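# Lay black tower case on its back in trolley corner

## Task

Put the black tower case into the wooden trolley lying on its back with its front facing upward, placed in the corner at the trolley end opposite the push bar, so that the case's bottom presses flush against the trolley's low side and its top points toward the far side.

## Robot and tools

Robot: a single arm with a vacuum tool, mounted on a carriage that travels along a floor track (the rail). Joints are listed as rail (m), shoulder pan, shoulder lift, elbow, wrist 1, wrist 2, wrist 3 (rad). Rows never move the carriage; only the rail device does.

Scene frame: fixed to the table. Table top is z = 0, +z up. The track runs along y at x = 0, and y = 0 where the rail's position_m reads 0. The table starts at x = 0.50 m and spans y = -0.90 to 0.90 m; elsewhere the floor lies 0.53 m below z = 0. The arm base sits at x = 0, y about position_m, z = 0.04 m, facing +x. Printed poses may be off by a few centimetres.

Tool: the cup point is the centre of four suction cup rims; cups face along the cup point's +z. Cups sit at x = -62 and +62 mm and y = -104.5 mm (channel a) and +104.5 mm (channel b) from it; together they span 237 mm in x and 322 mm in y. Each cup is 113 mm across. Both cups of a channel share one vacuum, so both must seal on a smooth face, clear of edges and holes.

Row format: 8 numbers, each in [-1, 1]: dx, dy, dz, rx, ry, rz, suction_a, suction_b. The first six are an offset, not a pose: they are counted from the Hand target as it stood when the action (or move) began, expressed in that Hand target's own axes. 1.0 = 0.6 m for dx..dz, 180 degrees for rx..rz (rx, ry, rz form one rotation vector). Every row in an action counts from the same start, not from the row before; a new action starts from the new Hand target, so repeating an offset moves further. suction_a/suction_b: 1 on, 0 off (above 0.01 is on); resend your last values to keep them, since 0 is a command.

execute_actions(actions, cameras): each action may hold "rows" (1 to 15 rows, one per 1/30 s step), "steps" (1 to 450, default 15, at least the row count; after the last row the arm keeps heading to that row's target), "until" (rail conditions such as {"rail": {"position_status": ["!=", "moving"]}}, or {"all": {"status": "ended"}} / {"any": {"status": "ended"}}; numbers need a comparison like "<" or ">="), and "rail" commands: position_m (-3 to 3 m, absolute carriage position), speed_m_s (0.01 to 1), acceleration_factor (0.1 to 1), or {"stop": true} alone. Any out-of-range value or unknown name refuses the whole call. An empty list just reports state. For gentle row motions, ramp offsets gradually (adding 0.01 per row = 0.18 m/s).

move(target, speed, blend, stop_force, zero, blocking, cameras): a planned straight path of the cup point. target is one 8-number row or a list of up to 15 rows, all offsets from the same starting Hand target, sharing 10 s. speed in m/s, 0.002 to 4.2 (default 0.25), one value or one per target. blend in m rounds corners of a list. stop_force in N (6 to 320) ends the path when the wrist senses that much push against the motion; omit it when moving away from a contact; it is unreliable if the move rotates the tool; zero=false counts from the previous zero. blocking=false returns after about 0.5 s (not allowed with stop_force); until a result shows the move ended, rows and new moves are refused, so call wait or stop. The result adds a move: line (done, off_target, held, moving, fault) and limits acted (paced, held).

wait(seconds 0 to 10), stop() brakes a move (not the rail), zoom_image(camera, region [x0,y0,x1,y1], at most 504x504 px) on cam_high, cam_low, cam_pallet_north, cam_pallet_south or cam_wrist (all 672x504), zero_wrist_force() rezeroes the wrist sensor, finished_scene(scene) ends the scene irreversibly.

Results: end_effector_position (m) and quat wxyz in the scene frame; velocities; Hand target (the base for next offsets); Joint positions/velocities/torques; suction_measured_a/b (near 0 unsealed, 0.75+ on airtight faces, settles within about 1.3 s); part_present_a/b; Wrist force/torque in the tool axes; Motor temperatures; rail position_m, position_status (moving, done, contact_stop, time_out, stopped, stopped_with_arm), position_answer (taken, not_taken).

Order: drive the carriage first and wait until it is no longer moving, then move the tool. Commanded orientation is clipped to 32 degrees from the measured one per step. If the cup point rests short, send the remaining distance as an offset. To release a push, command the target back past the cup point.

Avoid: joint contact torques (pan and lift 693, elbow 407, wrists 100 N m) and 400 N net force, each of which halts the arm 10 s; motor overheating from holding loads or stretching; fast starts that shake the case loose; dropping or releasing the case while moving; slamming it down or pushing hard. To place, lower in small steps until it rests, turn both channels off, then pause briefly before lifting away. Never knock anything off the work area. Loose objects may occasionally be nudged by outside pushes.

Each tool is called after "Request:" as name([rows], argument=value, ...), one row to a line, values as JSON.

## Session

Request:
execute_actions(actions=[])

Request:
zoom_image(camera="cam_pallet_north", region=[380, 60, 672, 320])

Request:
zoom_image(camera="cam_pallet_south", region=[0, 150, 260, 410])

Request:
zoom_image(camera="cam_high", region=[500, 80, 672, 280])

Scene clock: 0.00 s.
end_effector_position=(+0.8500, +1.4081, +0.4400) suction_measured_a=0.01 part_present_a=0 suction_measured_b=0.00 part_present_b=0 end_effector_quat_wxyz=(+0.000, +0.000, +1.000, +0.000)
Joint positions: [1.408 -0.239 -1.498 2.092 -2.165 -1.571 1.332]
Joint velocities: within noise
Joint torques (N m): no reading
Motor temperatures (°C): [25 30 32 27 35 22]
Wrist force (N): no reading
Wrist torque (N m): no reading
Wrist force, peak (N): no reading
Hand target: +0.8500, +1.4081, +0.4400; +0.000, +0.000, +1.000, +0.000
Tool commands: tool/suction_a=+0.0 tool/suction_b=+0.0
rail: position_m=1.408 position_status=done

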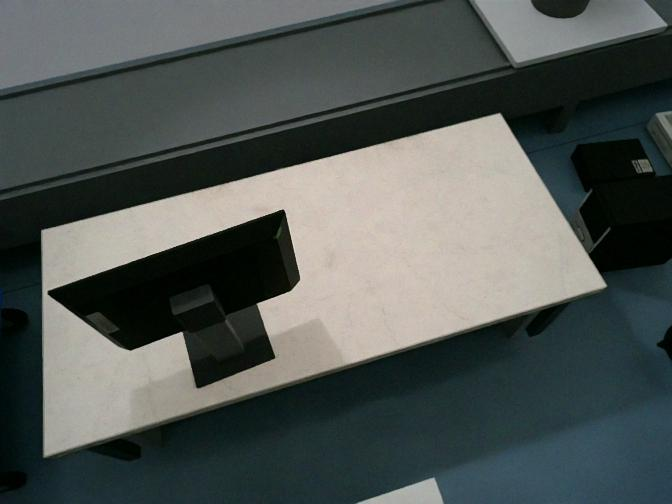

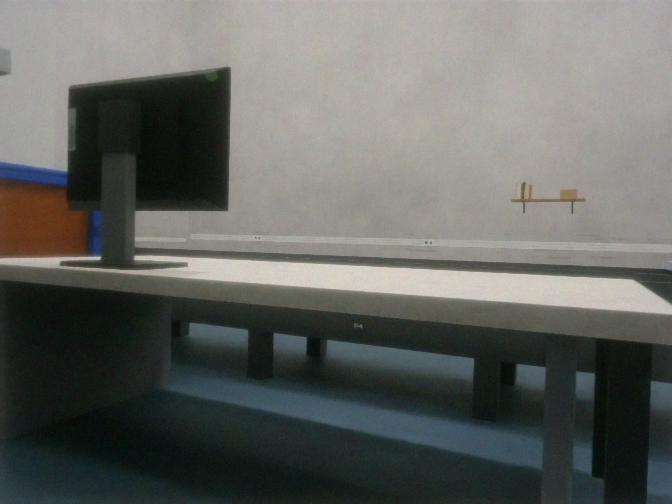

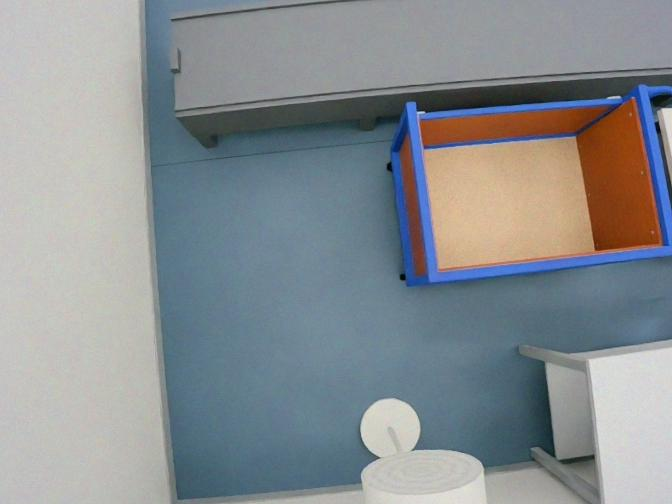

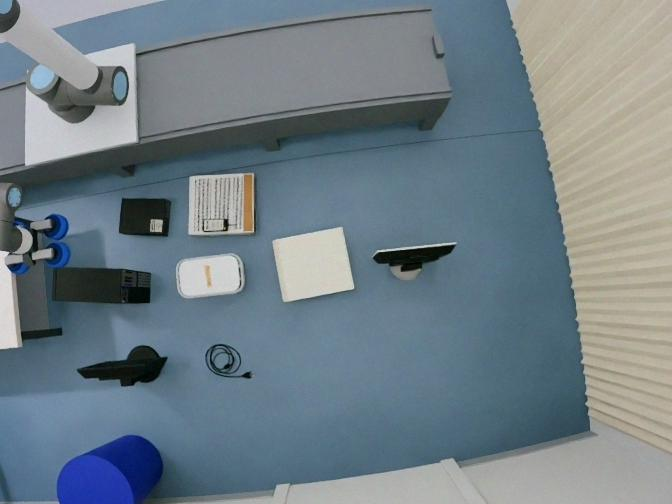

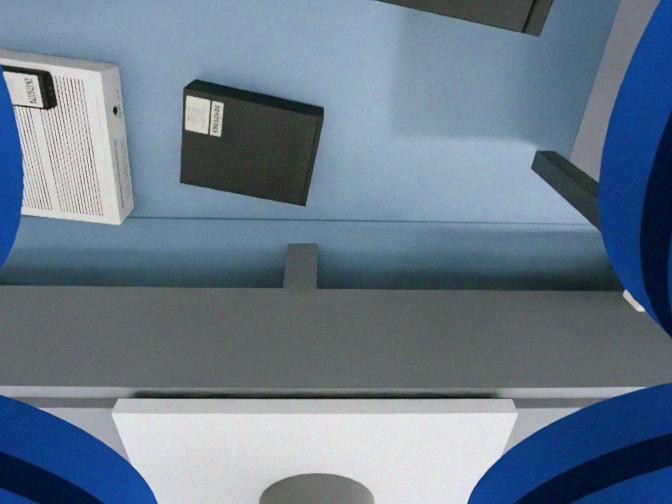

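Scaled by 1.726.

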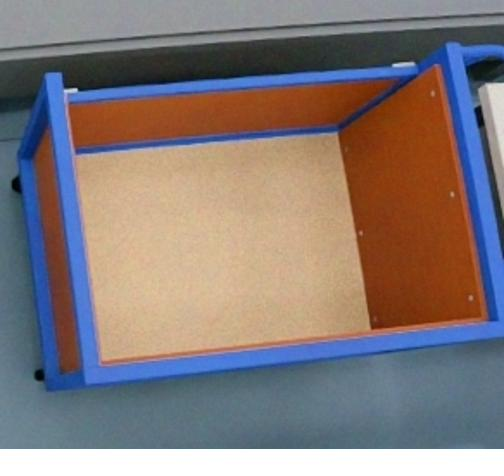

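Scaled by 1.938.

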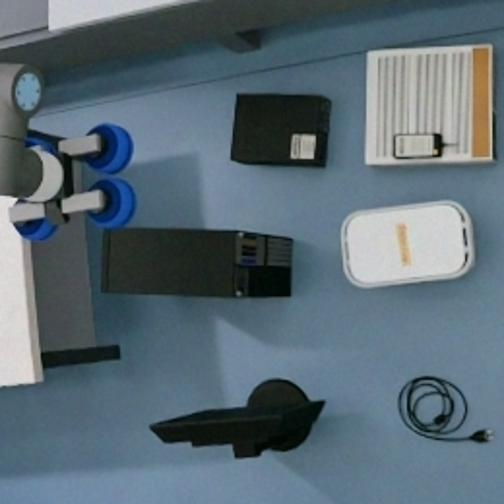

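Scaled by 2.520.

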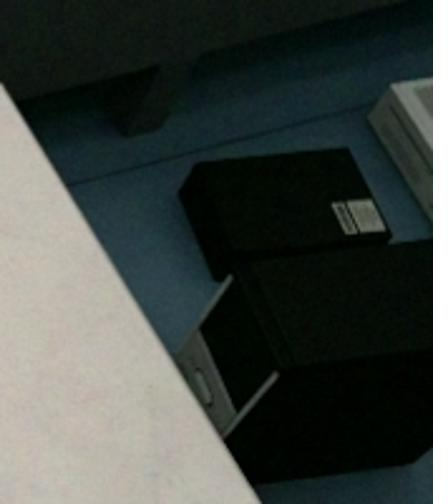

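Request:
zoom_image(camera="cam_pallet_south", region=[40, 190, 180, 330])

Scaled by 3.600.

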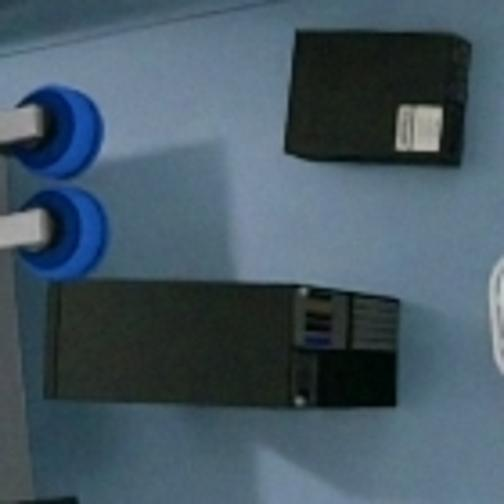

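Request:
move([
  [-0.0435, 0.1785, -0.0365, -0.1215, -0.0296, 0, 0, 0],
  [-0.0803, 0.3297, -0.1406, -0.2429, -0.0592, 0, 0, 0],
  [-0.105, 0.4309, -0.2963, -0.3644, -0.0888, 0, 0, 0],
  [-0.1136, 0.4664, -0.48, -0.4858, -0.1184, 0, 0, 0],
  [-0.105, 0.4309, -0.6637, -0.6073, -0.1479, 0, 0, 0],
  [-0.0803, 0.3297, -0.8194, -0.7287, -0.1775, 0, 0, 0],
  [-0.0435, 0.1785, -0.9235, -0.8502, -0.2071, 0, 0, 0],
  [0, 0, -0.96, -0.9716, -0.2367, 0, 0, 0],
  [-0.1165, -0.0485, -0.6823, -0.6763, -0.5918, 0.2136, 0, 0],
  [-0.0872, -0.0783, -0.1067, -0.2464, -0.6483, 0.2268, 0, 0],
  [0.0082, -0.0352, 0.5333, 0.0358, -0.499, 0.0358, 0, 0],
  [0.0933, -0.03, 0.8167, 0.0358, -0.499, 0.0358, 0, 0],
], speed=[0.7, 0.7, 0.7, 0.7, 0.7, 0.7, 0.7, 0.7, 0.7, 0.7, 0.5, 0.35], blend=0.04, cameras=["cam_wrist", "cam_pallet_south"])

Scene clock: 9.67 s.
end_effector_position=(+0.7940, +1.3901, -0.0499) suction_measured_a=0.01 part_present_a=0 suction_measured_b=0.00 part_present_b=0 end_effector_quat_wxyz=(+0.705, +0.051, +0.705, -0.051)
Joint positions: [1.408 -0.36 -0.663 2.528 -1.865 1.354 -1.571]
Joint velocities: within noise
Joint torques (N m): [-22.53 -142.91 8.66 -9.8 -4.54 5.68]
Motor temperatures (°C): [25 30 32 27 35 22]
Wrist force (N): [0.0 -0.2 -0.3]
Wrist torque (N m): [0.05 -0.90 0.08]
Wrist force, peak (N): [3.6 -0.7 -1.8]
Hand target: +0.7940, +1.3901, -0.0500; +0.705, +0.051, +0.705, -0.051
Off the commanded pose: 0.000 m, 0 deg.
rail: position_m=1.408 position_status=done
move: done
Images, in order (width x height): cam_pallet_south 672x504, cam_wrist 672x504.

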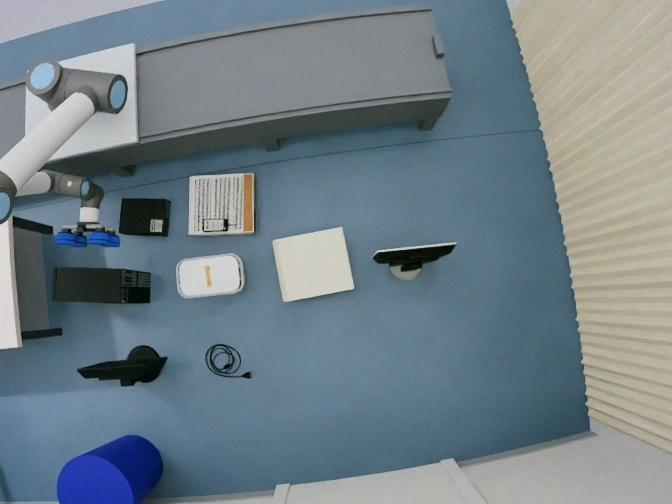

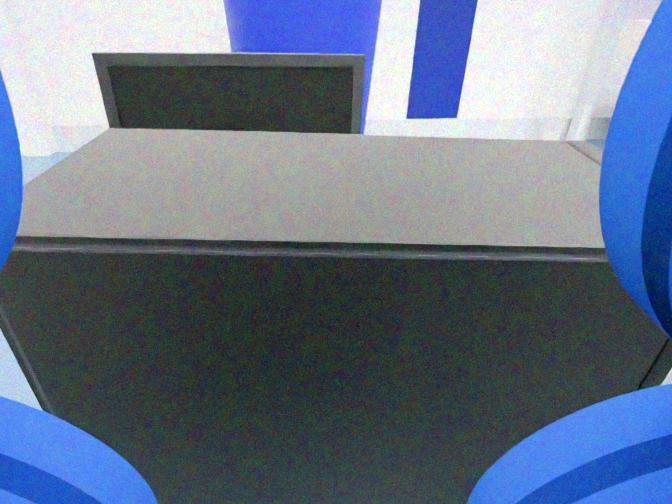

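Request:
move(target=[0.3583, -0.025, 0.1583, 0, 0, 0, 0, 0], speed=0.35, cameras=[])

Request:
move(target=[0, 0, 0.12, 0, 0, 0, 0, 0], speed=0.03, stop_force=14, cameras=["cam_wrist"])

Scene clock: 11.83 s.
end_effector_position=(+0.8857, +1.3617, -0.2647) suction_measured_a=0.01 part_present_a=0 suction_measured_b=0.00 part_present_b=0 end_effector_quat_wxyz=(+0.705, +0.051, +0.705, -0.051)
Joint positions: [1.408 -0.35 -0.363 2.27 -1.906 1.364 -1.571]
Joint velocities: within noise
Joint torques (N m): [27.89 -180.53 11.95 -3.03 6.18 5.48]
Motor temperatures (°C): [25 30 32 27 35 22]
Wrist force (N): [-0.8 -0.5 -0.5]
Wrist torque (N m): [0.01 -0.82 0.10]
Wrist force, peak (N): [-3.5 0.2 -2.2]
Hand target: +0.8858, +1.3617, -0.2650; +0.705, +0.051, +0.705, -0.051
Off the commanded pose: 0.000 m, 0 deg.
rail: position_m=1.408 position_status=done
move: done
No camera images: "cameras" was empty.

Scene clock: 14.30 s.
end_effector_position=(+0.9157, +1.3574, -0.2650) suction_measured_a=0.01 part_present_a=0 suction_measured_b=0.00 part_present_b=0 end_effector_quat_wxyz=(+0.705, +0.051, +0.705, -0.051)
Joint positions: [1.408 -0.34 -0.377 2.232 -1.854 1.374 -1.571]
Joint velocities: within noise
Joint torques (N m): [-21.13 -174.92 20.96 -8.91 -4.74 5.53]
Motor temperatures (°C): [25 30 32 27 35 22]
Wrist force (N): [-10.4 0.3 -9.9]
Wrist torque (N m): [0.92 -0.23 -0.68]
Wrist force, peak (N): [-13.4 0.5 -17.6]
Hand target: +0.9157, +1.3574, -0.2650; +0.705, +0.051, +0.705, -0.051 (not the last commanded pose)
Off the commanded pose: 0.042 m, 0 deg.
rail: position_m=1.408 position_status=done
move: contact
Images, in order (width x height): cam_wrist 672x504.

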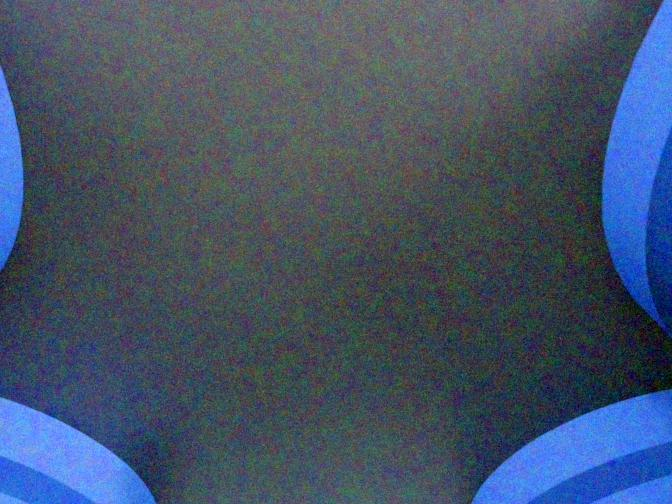

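Request:
move(target=[0, 0, 0, 0.0026, 0, 0, 0, 0], speed=0.05, cameras=[])

Request:
move(target=[0, 0, 0.05, 0, 0, 0, 0, 0], speed=0.015, stop_force=15, cameras=[])

Request:
execute_actions([
  {"rows": [[0, 0, 0, 0, 0, 0, 1, 1]], "steps": 36},
], cameras=["cam_pallet_south"])

Scene clock: 15.57 s.
end_effector_position=(+0.9157, +1.3574, -0.2651) suction_measured_a=0.01 part_present_a=0 suction_measured_b=0.00 part_present_b=0 end_effector_quat_wxyz=(+0.705, +0.053, +0.705, -0.053)
Joint positions: [1.408 -0.336 -0.378 2.231 -1.853 1.386 -1.571]
Joint velocities: within noise
Joint torques (N m): [23.3 -226.98 0.31 -2.52 4.49 5.51]
Motor temperatures (°C): [25 30 32 27 35 22]
Wrist force (N): [-9.0 -0.6 -9.5]
Wrist torque (N m): [0.31 -0.19 -0.32]
Wrist force, peak (N): [-10.4 0.2 -10.4]
Hand target: +0.9157, +1.3574, -0.2650; +0.705, +0.053, +0.705, -0.053
Off the commanded pose: 0.000 m, 0 deg.
rail: position_m=1.408 position_status=done
move: done
No camera images: "cameras" was empty.

Scene clock: 17.30 s.
end_effector_position=(+0.9188, +1.3570, -0.2650) suction_measured_a=0.01 part_present_a=0 suction_measured_b=0.00 part_present_b=0 end_effector_quat_wxyz=(+0.705, +0.053, +0.705, -0.053)
Joint positions: [1.408 -0.335 -0.379 2.227 -1.848 1.387 -1.571]
Joint velocities: within noise
Joint torques (N m): [-23.98 -173.07 11.25 -8.09 -3.44 5.2]
Motor temperatures (°C): [25 30 32 27 35 22]
Wrist force (N): [-20.0 -0.6 -21.7]
Wrist torque (N m): [0.24 0.31 -0.41]
Wrist force, peak (N): [-20.4 0.0 -24.9]
Hand target: +0.9188, +1.3570, -0.2650; +0.705, +0.053, +0.705, -0.053 (not the last commanded pose)
Off the commanded pose: 0.027 m, 0 deg.
rail: position_m=1.408 position_status=done
move: contact
No camera images: "cameras" was empty.

Scene clock: 18.70 s.
end_effector_position=(+0.9188, +1.3569, -0.2650) suction_measured_a=1.00 part_present_a=1 suction_measured_b=0.99 part_present_b=1 end_effector_quat_wxyz=(+0.705, +0.053, +0.705, -0.053)
Joint positions: [1.408 -0.335 -0.379 2.227 -1.848 1.387 -1.571]
Joint velocities: within noise
Joint torques (N m): [34.7 -170.89 53.45 -0.63 2.7 -3.64]
Motor temperatures (°C): [25 30 32 27 35 22]
Wrist force (N): [-101.5 -6.1 22.0]
Wrist torque (N m): [0.87 -18.45 -1.21]
Wrist force, peak (N): [-99.1 -0.1 59.7]
Hand target: +0.9188, +1.3570, -0.2650; +0.705, +0.053, +0.705, -0.053
Off the commanded pose: 0.000 m, 0 deg.
rail: position_m=1.408 position_status=done
Images, in order (width x height): cam_pallet_south 672x504.

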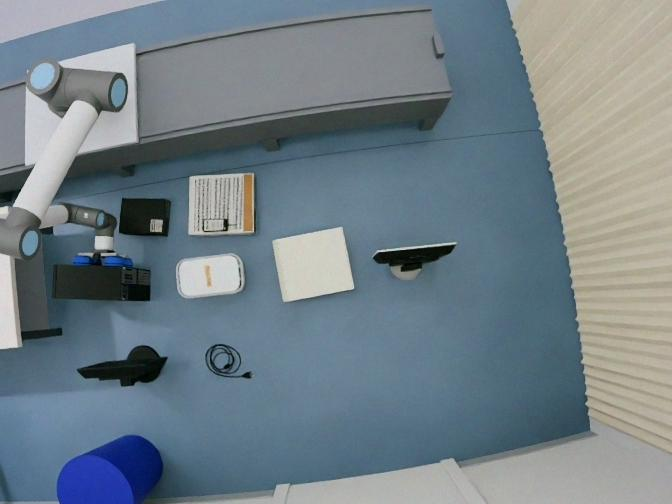

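Request:
move([
  [-0.07, 0, 0, 0, 0, 0, 1, 1],
  [-1.0, 0, 0, 0, 0, 0, 1, 1],
], speed=[0.12, 0.5], blend=[0.02, 0], cameras=[])

Scene clock: 21.80 s.
end_effector_position=(+0.9189, +1.3569, +0.3348) suction_measured_a=1.00 part_present_a=1 suction_measured_b=0.99 part_present_b=1 end_effector_quat_wxyz=(+0.705, +0.053, +0.705, -0.053)
Joint positions: [1.408 -0.335 -1.32 2.33 -1.01 1.387 -1.571]
Joint velocities: within noise
Joint torques (N m): [-21.12 -234.58 -139.44 -34.11 -4.01 -5.44]
Motor temperatures (°C): [25 30 32 27 35 22]
Wrist force (N): [-33.4 -1.3 0.3]
Wrist torque (N m): [-0.03 -7.49 0.75]
Wrist force, peak (N): [-102.6 -7.0 22.5]
Hand target: +0.9189, +1.3569, +0.3350; +0.705, +0.053, +0.705, -0.053
Off the commanded pose: 0.000 m, 0 deg.
rail: position_m=1.408 position_status=done
move: done
No camera images: "cameras" was empty.

Request:
move(target=[-0.775, -0.6253, -0.0215, 0.2069, 0.2069, -0.2453, 1, 1], speed=0.45, blocking=false, cameras=[])

Request:
execute_actions([
  {"rail": {"position_m": -1.17, "acceleration_factor": 0.9}, "steps": 120},
], cameras=[])

Scene clock: 23.13 s.
end_effector_position=(+0.9070, +1.2912, +0.4215) suction_measured_a=1.00 part_present_a=1 suction_measured_b=0.99 part_present_b=1 end_effector_quat_wxyz=(+0.664, +0.048, +0.733, -0.139) end_effector_velocity=(-0.054, -0.248, +0.328) end_effector_angular_velocity=(-0.456, +0.450, -0.441)
Joint positions: [1.408 -0.387 -1.444 2.255 -0.732 1.457 -1.72]
Joint velocities: [0 -0.185 -0.4 -0.335 1.046 0.302 -0.573]
Joint torques (N m): [-30.36 -221.87 -176.99 -23.09 7.3 -9.46]
Motor temperatures (°C): [25 30 32 27 35 22]
Wrist force (N): [-31.1 -2.4 -2.2]
Wrist torque (N m): [0.91 -7.67 1.16]
Wrist force, peak (N): [-33.9 -0.9 0.1]
Hand target: +0.8980, +1.2453, +0.4757; +0.613, +0.045, +0.764, -0.198
Tool commands: tool/suction_a=+1.0 tool/suction_b=+1.0
Off the commanded pose: 0.488 m, 57 deg.
rail: position_m=1.408 position_status=done
move: running
No camera images: "cameras" was empty.

Scene clock: 24.80 s.
end_effector_position=(+0.8497, +0.3703, +0.7997) suction_measured_a=1.00 part_present_a=1 suction_measured_b=0.99 part_present_b=1 end_effector_quat_wxyz=(+0.331, +0.020, +0.801, -0.499) end_effector_velocity=(+0.000, -0.761, +0.002) end_effector_angular_velocity=(-0.003, +0.004, -0.003)
Joint positions: [0.79 -0.538 -1.539 1.684 0.175 2.022 -2.387]
Joint velocities: [-0.759 -0.001 0.002 -0.004 0.003 0.004 -0.004]
Joint torques (N m): [-26.18 -155.93 -199.94 -22.04 11.37 -7.22]
Motor temperatures (°C): [25 30 32 27 35 22]
Wrist force (N): [-19.8 -22.6 -12.6]
Wrist torque (N m): [5.84 -4.63 2.15]
Wrist force, peak (N): [-24.8 -40.3 -10.2]
Hand target: +0.8497, +0.3700, +0.8000; +0.331, +0.020, +0.801, -0.499
Tool commands: tool/suction_a=+1.0 tool/suction_b=+1.0
Off the commanded pose: 0.000 m, 0 deg.
rail: position_m=0.790 position_m_goal=-1.170 position_status=moving position_answer=taken
earlier move: done
No camera images: "cameras" was empty.

Request:
move(target=[0.2902, -0.3087, 0.647, 0.1381, 0.138, -0.1635, 1, 1], speed=0.4, cameras=[])

Request:
execute_actions([
  {"steps": 200, "until": {"rail": {"position_status": ["!=", "moving"]}}},
], cameras=["cam_pallet_north"])

Request:
zoom_image(camera="cam_pallet_north", region=[380, 0, 672, 300])

Scene clock: 27.67 s.
end_effector_position=(+0.8442, -2.0382, +0.7399) suction_measured_a=1.00 part_present_a=1 suction_measured_b=0.99 part_present_b=1 end_effector_quat_wxyz=(+0.006, -0.006, +0.707, -0.707) end_effector_velocity=(-0.002, -0.108, +0.000) end_effector_angular_velocity=(-0.001, +0.001, -0.003)
Joint positions: [-1.158 -0.811 -1.213 1.469 -0.256 2.312 -3.141]
Joint velocities: [-0.106 -0.002 0.001 -0.001 -0.002 0.001 -0.002]
Joint torques (N m): [-9.34 -259.54 -194.38 -28.24 4.94 -7.33]
Motor temperatures (°C): [25 30 32 27 35 22]
Wrist force (N): [0.0 -31.4 6.1]
Wrist torque (N m): [7.77 0.02 2.03]
Wrist force, peak (N): [1.4 -30.8 20.7]
Hand target: +0.8442, -2.0383, +0.7398; +0.006, -0.006, +0.707, -0.707
Off the commanded pose: 0.000 m, 0 deg.
rail: position_m=-1.158 position_m_goal=-1.170 position_status=moving position_answer=taken
move: done
No camera images: "cameras" was empty.

Scene clock: 28.13 s.
end_effector_position=(+0.8442, -2.0502, +0.7398) suction_measured_a=1.00 part_present_a=1 suction_measured_b=0.99 part_present_b=1 end_effector_quat_wxyz=(+0.006, -0.006, +0.707, -0.707)
Joint positions: [-1.17 -0.811 -1.213 1.469 -0.256 2.312 -3.142]
Joint velocities: within noise
Joint torques (N m): [-11.98 -257.22 -194.68 -29.08 4.82 -7.52]
Motor temperatures (°C): [25 30 32 27 35 22]
Wrist force (N): [0.0 -31.5 0.8]
Wrist torque (N m): [7.77 0.14 2.04]
Wrist force, peak (N): [0.0 -31.9 5.9]
Hand target: +0.8442, -2.0502, +0.7398; +0.006, -0.006, +0.707, -0.707
Tool commands: tool/suction_a=+1.0 tool/suction_b=+1.0
Off the commanded pose: 0.000 m, 0 deg.
rail: position_m=-1.170 position_status=done
Images, in order (width x height): cam_pallet_north 672x504.

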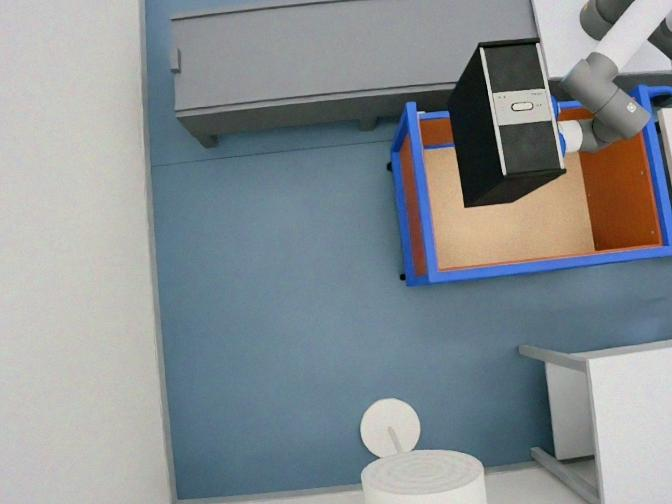

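Scaled by 1.680.

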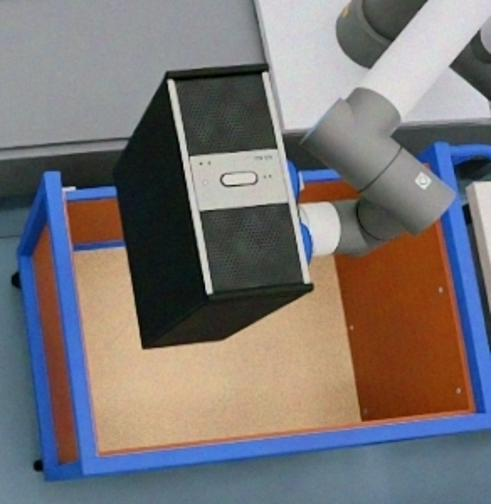

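Request:
move(target=[0, 1.0, 0, 0, 0, 0, 1, 1], speed=0.4, cameras=["cam_pallet_north"])

Request:
zoom_image(camera="cam_pallet_north", region=[380, 80, 560, 300])

Scene clock: 30.90 s.
end_effector_position=(+0.8443, -2.0503, +0.1402) suction_measured_a=1.00 part_present_a=1 suction_measured_b=0.99 part_present_b=1 end_effector_quat_wxyz=(+0.006, -0.006, +0.707, -0.707)
Joint positions: [-1.17 -0.811 -0.809 1.779 -0.97 2.312 -3.142]
Joint velocities: within noise
Joint torques (N m): [-18.53 -300.59 -133.1 -29.78 -4.54 -7.51]
Motor temperatures (°C): [25 30 32 27 35 22]
Wrist force (N): [-0.3 -31.7 0.4]
Wrist torque (N m): [7.74 0.18 1.99]
Wrist force, peak (N): [-0.5 -50.0 1.3]
Hand target: +0.8443, -2.0503, +0.1398; +0.006, -0.006, +0.707, -0.707
Off the commanded pose: 0.000 m, 0 deg.
rail: position_m=-1.170 position_status=done
move: done
Images, in order (width x height): cam_pallet_north 672x504.

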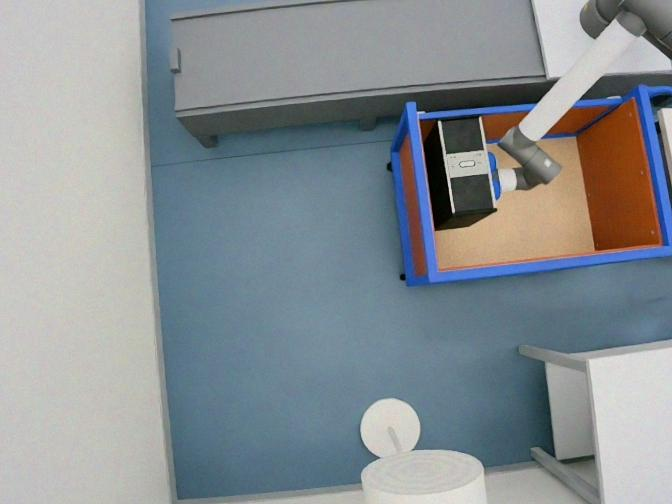

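Scaled by 2.291.

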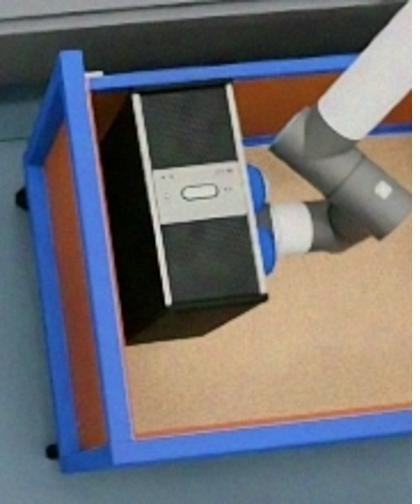

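Request:
execute_actions(actions=[], cameras=["cam_pallet_north", "cam_pallet_south", "cam_wrist"])

Scene clock: 33.57 s.
end_effector_position=(+0.8443, -2.0503, +0.1398) suction_measured_a=1.00 part_present_a=1 suction_measured_b=0.99 part_present_b=1 end_effector_quat_wxyz=(+0.006, -0.006, +0.707, -0.707)
Joint positions: [-1.17 -0.811 -0.809 1.779 -0.97 2.312 -3.142]
Joint velocities: within noise
Joint torques (N m): [-17.78 -303.87 -119.28 -27.51 -5.03 -7.28]
Motor temperatures (°C): [25 30 32 27 35 22]
Wrist force (N): [0.2 -32.0 0.0]
Wrist torque (N m): [7.74 0.13 1.98]
Wrist force, peak (N): [-0.2 -32.3 0.1]
Hand target: +0.8443, -2.0503, +0.1398; +0.006, -0.006, +0.707, -0.707
Tool commands: tool/suction_a=+1.0 tool/suction_b=+1.0
Off the commanded pose: 0.000 m, 0 deg.
rail: position_m=-1.170 position_status=done
Images, in order (width x height): cam_pallet_north 672x504, cam_pallet_south 672x504, cam_wrist 672x504.

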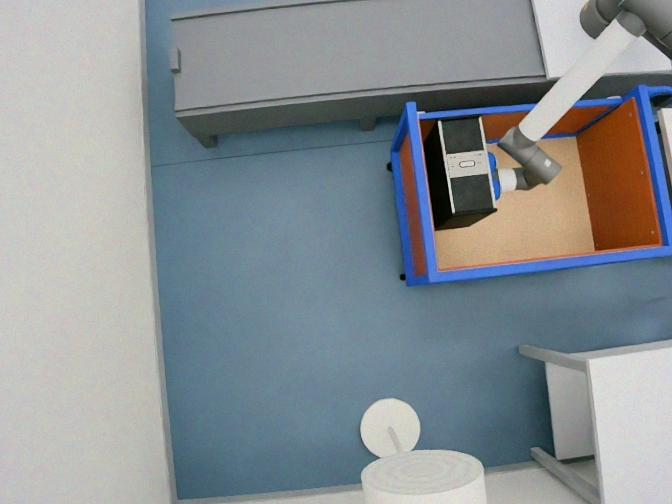

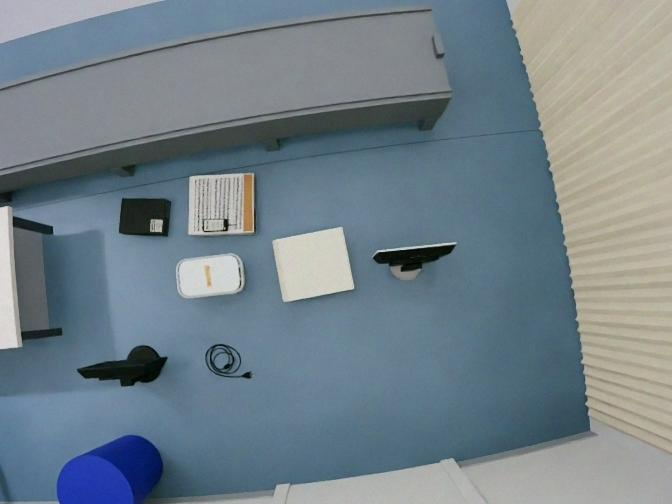

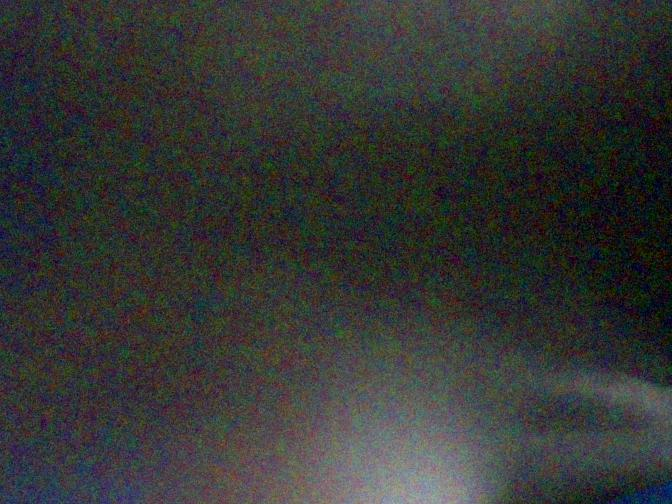

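Request:
move([
  [0,0.2417,0,0,0,0,1,1],
  [0.0618,0.27,0.0955,0,0,0,1,1],
], speed=[0.2,0.08], blend=[0.02,0], cameras=["cam_pallet_north"])

Request:
move(target=[0,0,0.08,0,0,0,1,1], speed=0.012, stop_force=10, cameras=["cam_pallet_north"])

Scene clock: 35.83 s.
end_effector_position=(+0.8084, -2.1080, -0.0221) suction_measured_a=1.00 part_present_a=1 suction_measured_b=0.99 part_present_b=1 end_effector_quat_wxyz=(+0.006, -0.006, +0.707, -0.707)
Joint positions: [-1.17 -0.876 -0.64 1.753 -1.114 2.248 -3.142]
Joint velocities: within noise
Joint torques (N m): [-18.61 -323.7 -117.54 -30.84 -3.89 -7.65]
Motor temperatures (°C): [25 30 32 27 35 22]
Wrist force (N): [0.1 -32.3 0.6]
Wrist torque (N m): [7.62 0.14 2.05]
Wrist force, peak (N): [-0.3 -42.4 0.6]
Hand target: +0.8082, -2.1083, -0.0222; +0.006, -0.006, +0.707, -0.707
Off the commanded pose: 0.000 m, 0 deg.
rail: position_m=-1.170 position_status=done
move: done
Images, in order (width x height): cam_pallet_north 672x504.

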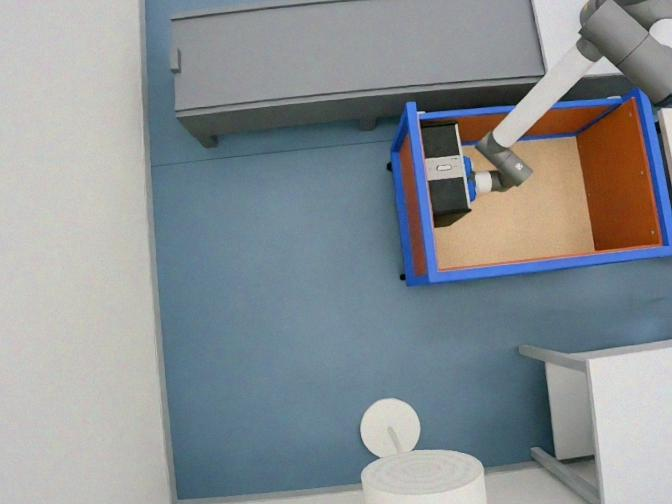

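Scene clock: 37.87 s.
end_effector_position=(+0.8083, -2.1134, -0.0222) suction_measured_a=1.00 part_present_a=1 suction_measured_b=0.99 part_present_b=1 end_effector_quat_wxyz=(+0.006, -0.006, +0.707, -0.707)
Joint positions: [-1.17 -0.879 -0.638 1.748 -1.11 2.244 -3.142]
Joint velocities: within noise
Joint torques (N m): [23.8 -383.66 -98.04 -29.25 1.48 2.37]
Motor temperatures (°C): [25 30 32 27 35 22]
Wrist force (N): [1.5 -32.5 -9.5]
Wrist torque (N m): [9.62 2.71 2.42]
Wrist force, peak (N): [-9.6 -31.6 -41.4]
Hand target: +0.8083, -2.1134, -0.0222; +0.006, -0.006, +0.707, -0.707 (not the last commanded pose)
Off the commanded pose: 0.043 m, 0 deg.
rail: position_m=-1.170 position_status=done
move: contact
Images, in order (width x height): cam_pallet_north 672x504.

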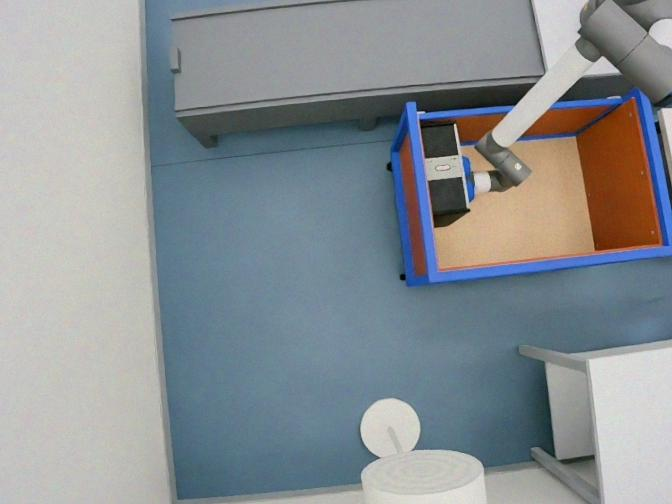

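Request:
zoom_image(camera="cam_pallet_north", region=[380, 80, 560, 300])

Request:
zoom_image(camera="cam_pallet_north", region=[380, 80, 480, 180])

Scaled by 2.291.

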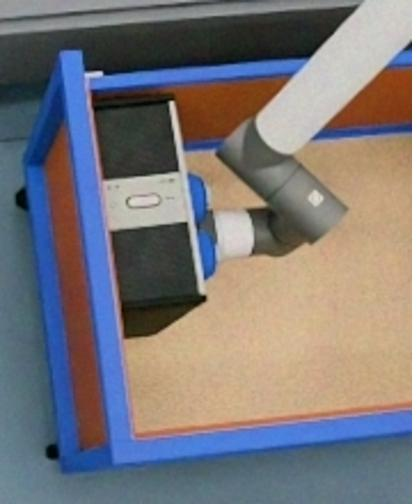

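Scaled by 5.040.

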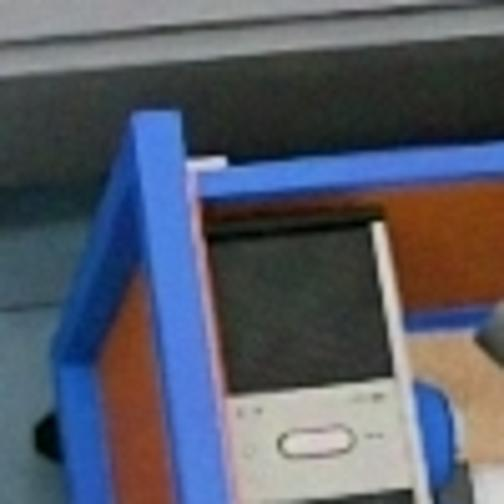

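Request:
move(target=[0,0,-0.005,0,0.0036,0,1,1], speed=0.04, cameras=[])

Request:
move(target=[0,0,0.08,0,0,0,1,1], speed=0.012, stop_force=10, cameras=["cam_pallet_north"])

Scene clock: 40.40 s.
end_effector_position=(+0.8083, -2.1105, -0.0221) suction_measured_a=1.00 part_present_a=1 suction_measured_b=0.99 part_present_b=1 end_effector_quat_wxyz=(+0.002, -0.002, +0.707, -0.707)
Joint positions: [-1.17 -0.875 -0.638 1.747 -1.109 2.26 -3.142]
Joint velocities: within noise
Joint torques (N m): [29.55 -320.23 -114.89 -23.96 4.87 0.26]
Motor temperatures (°C): [25 30 32 27 35 22]
Wrist force (N): [0.1 -32.3 0.5]
Wrist torque (N m): [7.62 0.15 2.05]
Wrist force, peak (N): [1.6 -32.8 -8.2]
Hand target: +0.8083, -2.1104, -0.0222; +0.002, -0.002, +0.707, -0.707
Off the commanded pose: 0.000 m, 0 deg.
rail: position_m=-1.170 position_status=done
move: done
No camera images: "cameras" was empty.

Scene clock: 42.53 s.
end_effector_position=(+0.8083, -2.1162, -0.0222) suction_measured_a=1.00 part_present_a=1 suction_measured_b=0.99 part_present_b=1 end_effector_quat_wxyz=(+0.002, -0.002, +0.707, -0.707)
Joint positions: [-1.17 -0.879 -0.636 1.74 -1.105 2.256 -3.142]
Joint velocities: within noise
Joint torques (N m): [24.63 -388.18 -98.66 -29.2 1.19 -1.43]
Motor temperatures (°C): [25 30 32 27 35 22]
Wrist force (N): [1.9 -31.5 -7.2]
Wrist torque (N m): [9.07 2.30 2.76]
Wrist force, peak (N): [-11.2 -32.7 -41.6]
Hand target: +0.8083, -2.1162, -0.0222; +0.002, -0.002, +0.707, -0.707 (not the last commanded pose)
Off the commanded pose: 0.042 m, 0 deg.
rail: position_m=-1.170 position_status=done
move: contact
Images, in order (width x height): cam_pallet_north 672x504.

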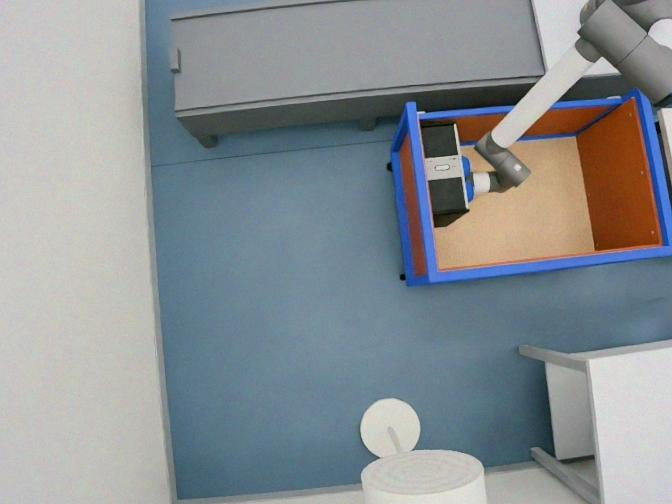

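Request:
move(target=[0,0,-0.004,0,0.005,0,1,1], speed=0.04, cameras=[])

Request:
move(target=[0,0,0.08,0,0,0,1,1], speed=0.012, stop_force=10, cameras=["cam_pallet_north"])

Scene clock: 43.90 s.
end_effector_position=(+0.8083, -2.1138, -0.0221) suction_measured_a=1.00 part_present_a=1 suction_measured_b=0.99 part_present_b=1 end_effector_quat_wxyz=(-0.003, +0.003, +0.707, -0.707)
Joint positions: [-1.17 -0.874 -0.635 1.737 -1.103 2.277 -3.142]
Joint velocities: within noise
Joint torques (N m): [32.01 -320.24 -114.39 -23.52 5.44 -2.54]
Motor temperatures (°C): [25 30 32 27 35 22]
Wrist force (N): [-0.4 -32.3 0.4]
Wrist torque (N m): [7.63 0.22 2.04]
Wrist force, peak (N): [-0.4 -33.1 0.8]
Hand target: +0.8083, -2.1138, -0.0222; -0.003, +0.003, +0.707, -0.707
Off the commanded pose: 0.000 m, 0 deg.
rail: position_m=-1.170 position_status=done
move: done
No camera images: "cameras" was empty.

Scene clock: 45.73 s.
end_effector_position=(+0.8084, -2.1152, -0.0222) suction_measured_a=1.00 part_present_a=1 suction_measured_b=0.99 part_present_b=1 end_effector_quat_wxyz=(-0.003, +0.003, +0.707, -0.707)
Joint positions: [-1.17 -0.875 -0.634 1.735 -1.102 2.276 -3.142]
Joint velocities: within noise
Joint torques (N m): [24.96 -389.25 -96.95 -29.21 5.14 -3.19]
Motor temperatures (°C): [25 30 32 27 35 22]
Wrist force (N): [-0.5 -31.2 -3.9]
Wrist torque (N m): [8.38 -0.56 1.79]
Wrist force, peak (N): [11.0 -33.9 -36.9]
Hand target: +0.8084, -2.1152, -0.0222; -0.003, +0.003, +0.707, -0.707 (not the last commanded pose)
Off the commanded pose: 0.047 m, 0 deg.
rail: position_m=-1.170 position_status=done
move: contact
Images, in order (width x height): cam_pallet_north 672x504.

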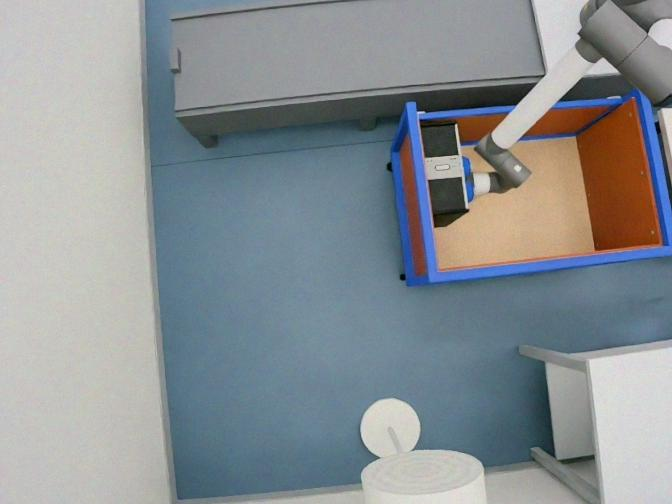

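Request:
move(target=[0.008,0,-0.005,0,-0.0036,0,1,1], speed=0.04, cameras=[])

Request:
move(target=[0.1,0,0,0,0,0,1,1], speed=0.015, stop_force=12, cameras=["cam_pallet_north"])

Scene clock: 46.97 s.
end_effector_position=(+0.8037, -2.1122, -0.0222) suction_measured_a=1.00 part_present_a=1 suction_measured_b=0.99 part_present_b=1 end_effector_quat_wxyz=(+0.001, -0.001, +0.707, -0.707)
Joint positions: [-1.17 -0.879 -0.638 1.749 -1.111 2.261 -3.142]
Joint velocities: within noise
Joint torques (N m): [-18.35 -382.74 -89.95 -30.88 -5.66 -0.14]
Motor temperatures (°C): [25 30 32 27 35 22]
Wrist force (N): [-0.6 -32.0 0.3]
Wrist torque (N m): [7.68 0.24 2.04]
Wrist force, peak (N): [0.0 -32.7 1.4]
Hand target: +0.8036, -2.1122, -0.0222; +0.001, -0.001, +0.707, -0.707
Off the commanded pose: 0.000 m, 0 deg.
rail: position_m=-1.170 position_status=done
move: done
No camera images: "cameras" was empty.

Scene clock: 49.37 s.
end_effector_position=(+0.7901, -2.1122, -0.0221) suction_measured_a=1.00 part_present_a=1 suction_measured_b=0.99 part_present_b=1 end_effector_quat_wxyz=(+0.001, -0.001, +0.707, -0.707)
Joint positions: [-1.17 -0.889 -0.644 1.766 -1.123 2.25 -3.142]
Joint velocities: within noise
Joint torques (N m): [16.36 -315.19 -106.45 -23.77 6.93 1.44]
Motor temperatures (°C): [25 30 32 27 35 22]
Wrist force (N): [-10.6 -30.6 -2.6]
Wrist torque (N m): [7.43 0.07 2.90]
Wrist force, peak (N): [-24.1 -31.0 -4.4]
Hand target: +0.7901, -2.1122, -0.0222; +0.001, -0.001, +0.707, -0.707 (not the last commanded pose)
Off the commanded pose: 0.047 m, 0 deg.
rail: position_m=-1.170 position_status=done
move: contact
Images, in order (width x height): cam_pallet_north 672x504.

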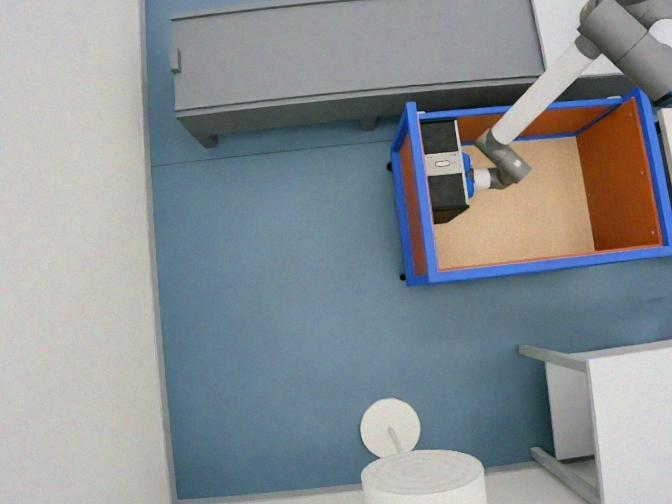

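Request:
move(target=[0,0,0.05,0,0,0,1,1], speed=0.012, stop_force=10, cameras=[])

Request:
move(target=[0,0.06,0,0,0,0,1,1], speed=0.014, stop_force=18, cameras=["cam_pallet_north"])

Scene clock: 51.77 s.
end_effector_position=(+0.7902, -2.1172, -0.0222) suction_measured_a=1.00 part_present_a=1 suction_measured_b=0.99 part_present_b=1 end_effector_quat_wxyz=(+0.001, -0.001, +0.707, -0.707)
Joint positions: [-1.17 -0.892 -0.642 1.761 -1.119 2.247 -3.142]
Joint velocities: within noise
Joint torques (N m): [11.8 -382.46 -88.63 -28.53 6.49 0.49]
Motor temperatures (°C): [25 30 32 27 35 22]
Wrist force (N): [-10.4 -33.3 -8.5]
Wrist torque (N m): [8.38 1.57 1.95]
Wrist force, peak (N): [-5.6 -37.4 -52.1]
Hand target: +0.7902, -2.1172, -0.0221; +0.001, -0.001, +0.707, -0.707 (not the last commanded pose)
Off the commanded pose: 0.025 m, 0 deg.
rail: position_m=-1.170 position_status=done
move: contact
No camera images: "cameras" was empty.

Scene clock: 53.77 s.
end_effector_position=(+0.7902, -2.1172, -0.0301) suction_measured_a=1.00 part_present_a=1 suction_measured_b=0.99 part_present_b=1 end_effector_quat_wxyz=(+0.001, -0.001, +0.707, -0.707)
Joint positions: [-1.17 -0.892 -0.634 1.759 -1.126 2.247 -3.142]
Joint velocities: within noise
Joint torques (N m): [8.4 -370.66 -77.51 -21.88 -1.07 -5.3]
Motor temperatures (°C): [25 30 32 27 35 22]
Wrist force (N): [-10.5 -39.4 0.0]
Wrist torque (N m): [10.06 0.07 3.38]
Wrist force, peak (N): [-3.6 -64.8 -9.1]
Hand target: +0.7902, -2.1172, -0.0300; +0.001, -0.001, +0.707, -0.707 (not the last commanded pose)
Off the commanded pose: 0.028 m, 0 deg.
rail: position_m=-1.170 position_status=done
move: contact
Images, in order (width x height): cam_pallet_north 672x504.

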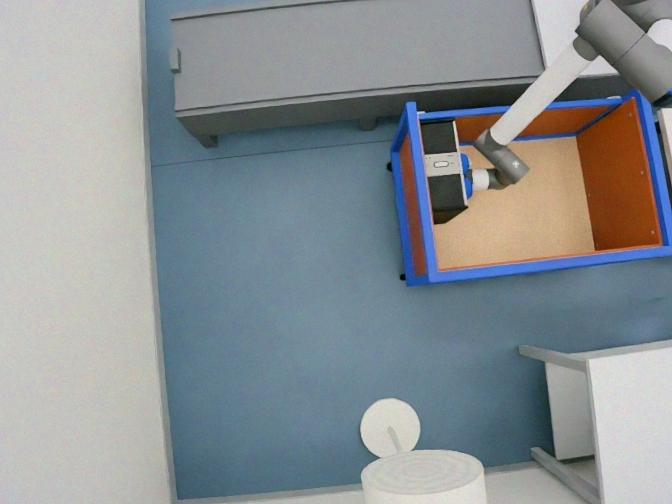

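Request:
move(target=[0,0.03,0,0,0,0,1,1], speed=0.01, stop_force=20, cameras=["cam_pallet_north"])

Scene clock: 55.37 s.
end_effector_position=(+0.7902, -2.1172, -0.0303) suction_measured_a=1.00 part_present_a=1 suction_measured_b=0.99 part_present_b=1 end_effector_quat_wxyz=(+0.001, -0.001, +0.707, -0.707)
Joint positions: [-1.17 -0.892 -0.633 1.759 -1.126 2.247 -3.142]
Joint velocities: within noise
Joint torques (N m): [2.45 -351.09 -65.58 -12.99 -1.35 -7.17]
Motor temperatures (°C): [25 30 32 27 35 22]
Wrist force (N): [-10.4 -53.0 0.8]
Wrist torque (N m): [12.33 1.11 3.96]
Wrist force, peak (N): [-1.2 -67.0 -12.4]
Hand target: +0.7902, -2.1172, -0.0303; +0.001, -0.001, +0.707, -0.707 (not the last commanded pose)
Off the commanded pose: 0.018 m, 0 deg.
rail: position_m=-1.170 position_status=done
move: contact
Images, in order (width x height): cam_pallet_north 672x504.

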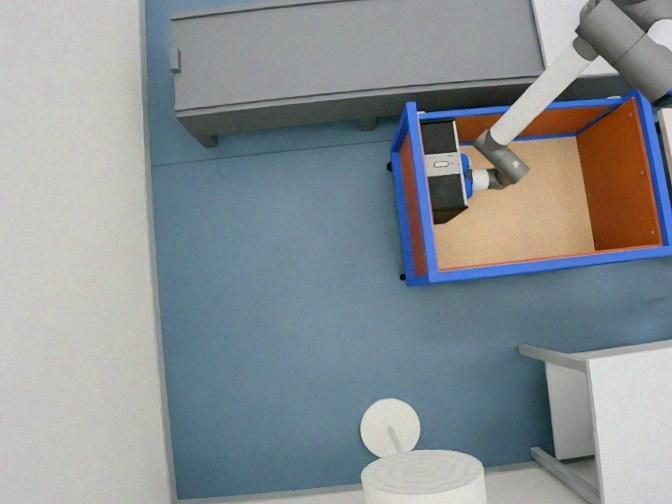

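Request:
move(target=[0,0.0017,0,0,0,0,1,1], speed=0.01, cameras=["cam_wrist"])

Scene clock: 56.43 s.
end_effector_position=(+0.7902, -2.1172, -0.0310) suction_measured_a=1.00 part_present_a=1 suction_measured_b=0.99 part_present_b=1 end_effector_quat_wxyz=(+0.001, -0.001, +0.707, -0.707)
Joint positions: [-1.17 -0.892 -0.633 1.759 -1.127 2.247 -3.142]
Joint velocities: within noise
Joint torques (N m): [0.98 -210.68 -90.78 -13.83 -0.88 -6.29]
Motor temperatures (°C): [25 30 32 27 35 22]
Wrist force (N): [17.1 -124.9 -34.4]
Wrist torque (N m): [4.85 -1.95 6.48]
Wrist force, peak (N): [17.1 -124.9 -34.4]
Hand target: +0.7902, -2.1172, -0.0314; +0.001, -0.001, +0.707, -0.707
Off the commanded pose: 0.000 m, 0 deg.
rail: position_m=-1.170 position_status=done
move: done
Images, in order (width x height): cam_wrist 672x504.

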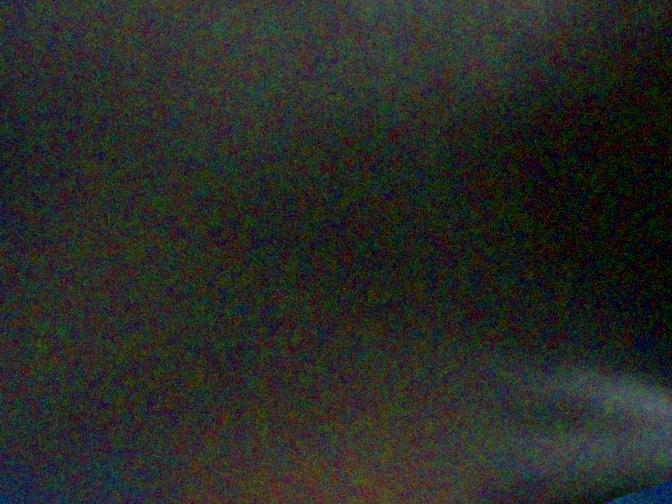

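Request:
move(target=[0,-0.0005,-0.0006,0,0,0,1,1], speed=0.01, cameras=["cam_pallet_north"])

Scene clock: 57.40 s.
end_effector_position=(+0.7902, -2.1170, -0.0312) suction_measured_a=1.00 part_present_a=1 suction_measured_b=0.99 part_present_b=1 end_effector_quat_wxyz=(+0.001, -0.001, +0.707, -0.707)
Joint positions: [-1.17 -0.892 -0.633 1.759 -1.127 2.247 -3.142]
Joint velocities: within noise
Joint torques (N m): [30.71 -252.13 -44.04 -6.71 1.36 -5.75]
Motor temperatures (°C): [25 30 32 27 35 22]
Wrist force (N): [21.5 -143.2 -17.6]
Wrist torque (N m): [4.65 -2.55 7.73]
Wrist force, peak (N): [32.1 -156.8 -54.6]
Hand target: +0.7902, -2.1168, -0.0311; +0.001, -0.001, +0.707, -0.707
Off the commanded pose: 0.000 m, 0 deg.
rail: position_m=-1.170 position_status=done
move: done
Images, in order (width x height): cam_pallet_north 672x504.

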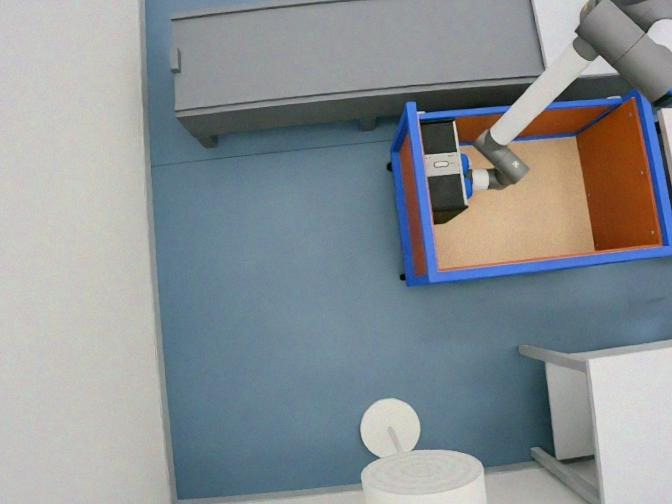

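Request:
move(target=[0,-0.0013,0,0,0,0,1,1], speed=0.01, cameras=[])

Scene clock: 58.23 s.
end_effector_position=(+0.7901, -2.1167, -0.0306) suction_measured_a=1.00 part_present_a=1 suction_measured_b=0.99 part_present_b=1 end_effector_quat_wxyz=(+0.001, -0.001, +0.707, -0.707)
Joint positions: [-1.17 -0.892 -0.633 1.76 -1.126 2.247 -3.142]
Joint velocities: within noise
Joint torques (N m): [22.61 -335.95 -47.92 -6.44 2.66 -5.24]
Motor temperatures (°C): [25 30 32 27 35 22]
Wrist force (N): [-12.0 -60.6 9.3]
Wrist torque (N m): [14.37 0.25 6.83]
Wrist force, peak (N): [20.2 -140.9 -15.1]
Hand target: +0.7902, -2.1168, -0.0303; +0.001, -0.001, +0.707, -0.707
Off the commanded pose: 0.000 m, 0 deg.
rail: position_m=-1.170 position_status=done
move: done
No camera images: "cameras" was empty.

Request:
move(target=[0,0.0005,0,0,0,0.0022,1,1], speed=0.01, cameras=[])

Scene clock: 60.30 s.
end_effector_position=(+0.7902, -2.1168, -0.0305) suction_measured_a=1.00 part_present_a=1 suction_measured_b=0.99 part_present_b=1 end_effector_quat_wxyz=(+0.003, +0.002, +0.707, -0.707)
Joint positions: [-1.17 -0.892 -0.633 1.76 -1.127 2.247 -3.135]
Joint velocities: within noise
Joint torques (N m): [-19.63 -300.07 -100 -29.54 4.45 10.48]
Motor temperatures (°C): [25 30 32 27 35 22]
Wrist force (N): [-21.6 -44.6 -2.1]
Wrist torque (N m): [8.75 -0.82 -5.32]
Wrist force, peak (N): [-11.8 -59.3 8.7]
Hand target: +0.7902, -2.1168, -0.0306; +0.003, +0.002, +0.707, -0.707
Off the commanded pose: 0.000 m, 0 deg.
rail: position_m=-1.170 position_status=done
move: done
No camera images: "cameras" was empty.


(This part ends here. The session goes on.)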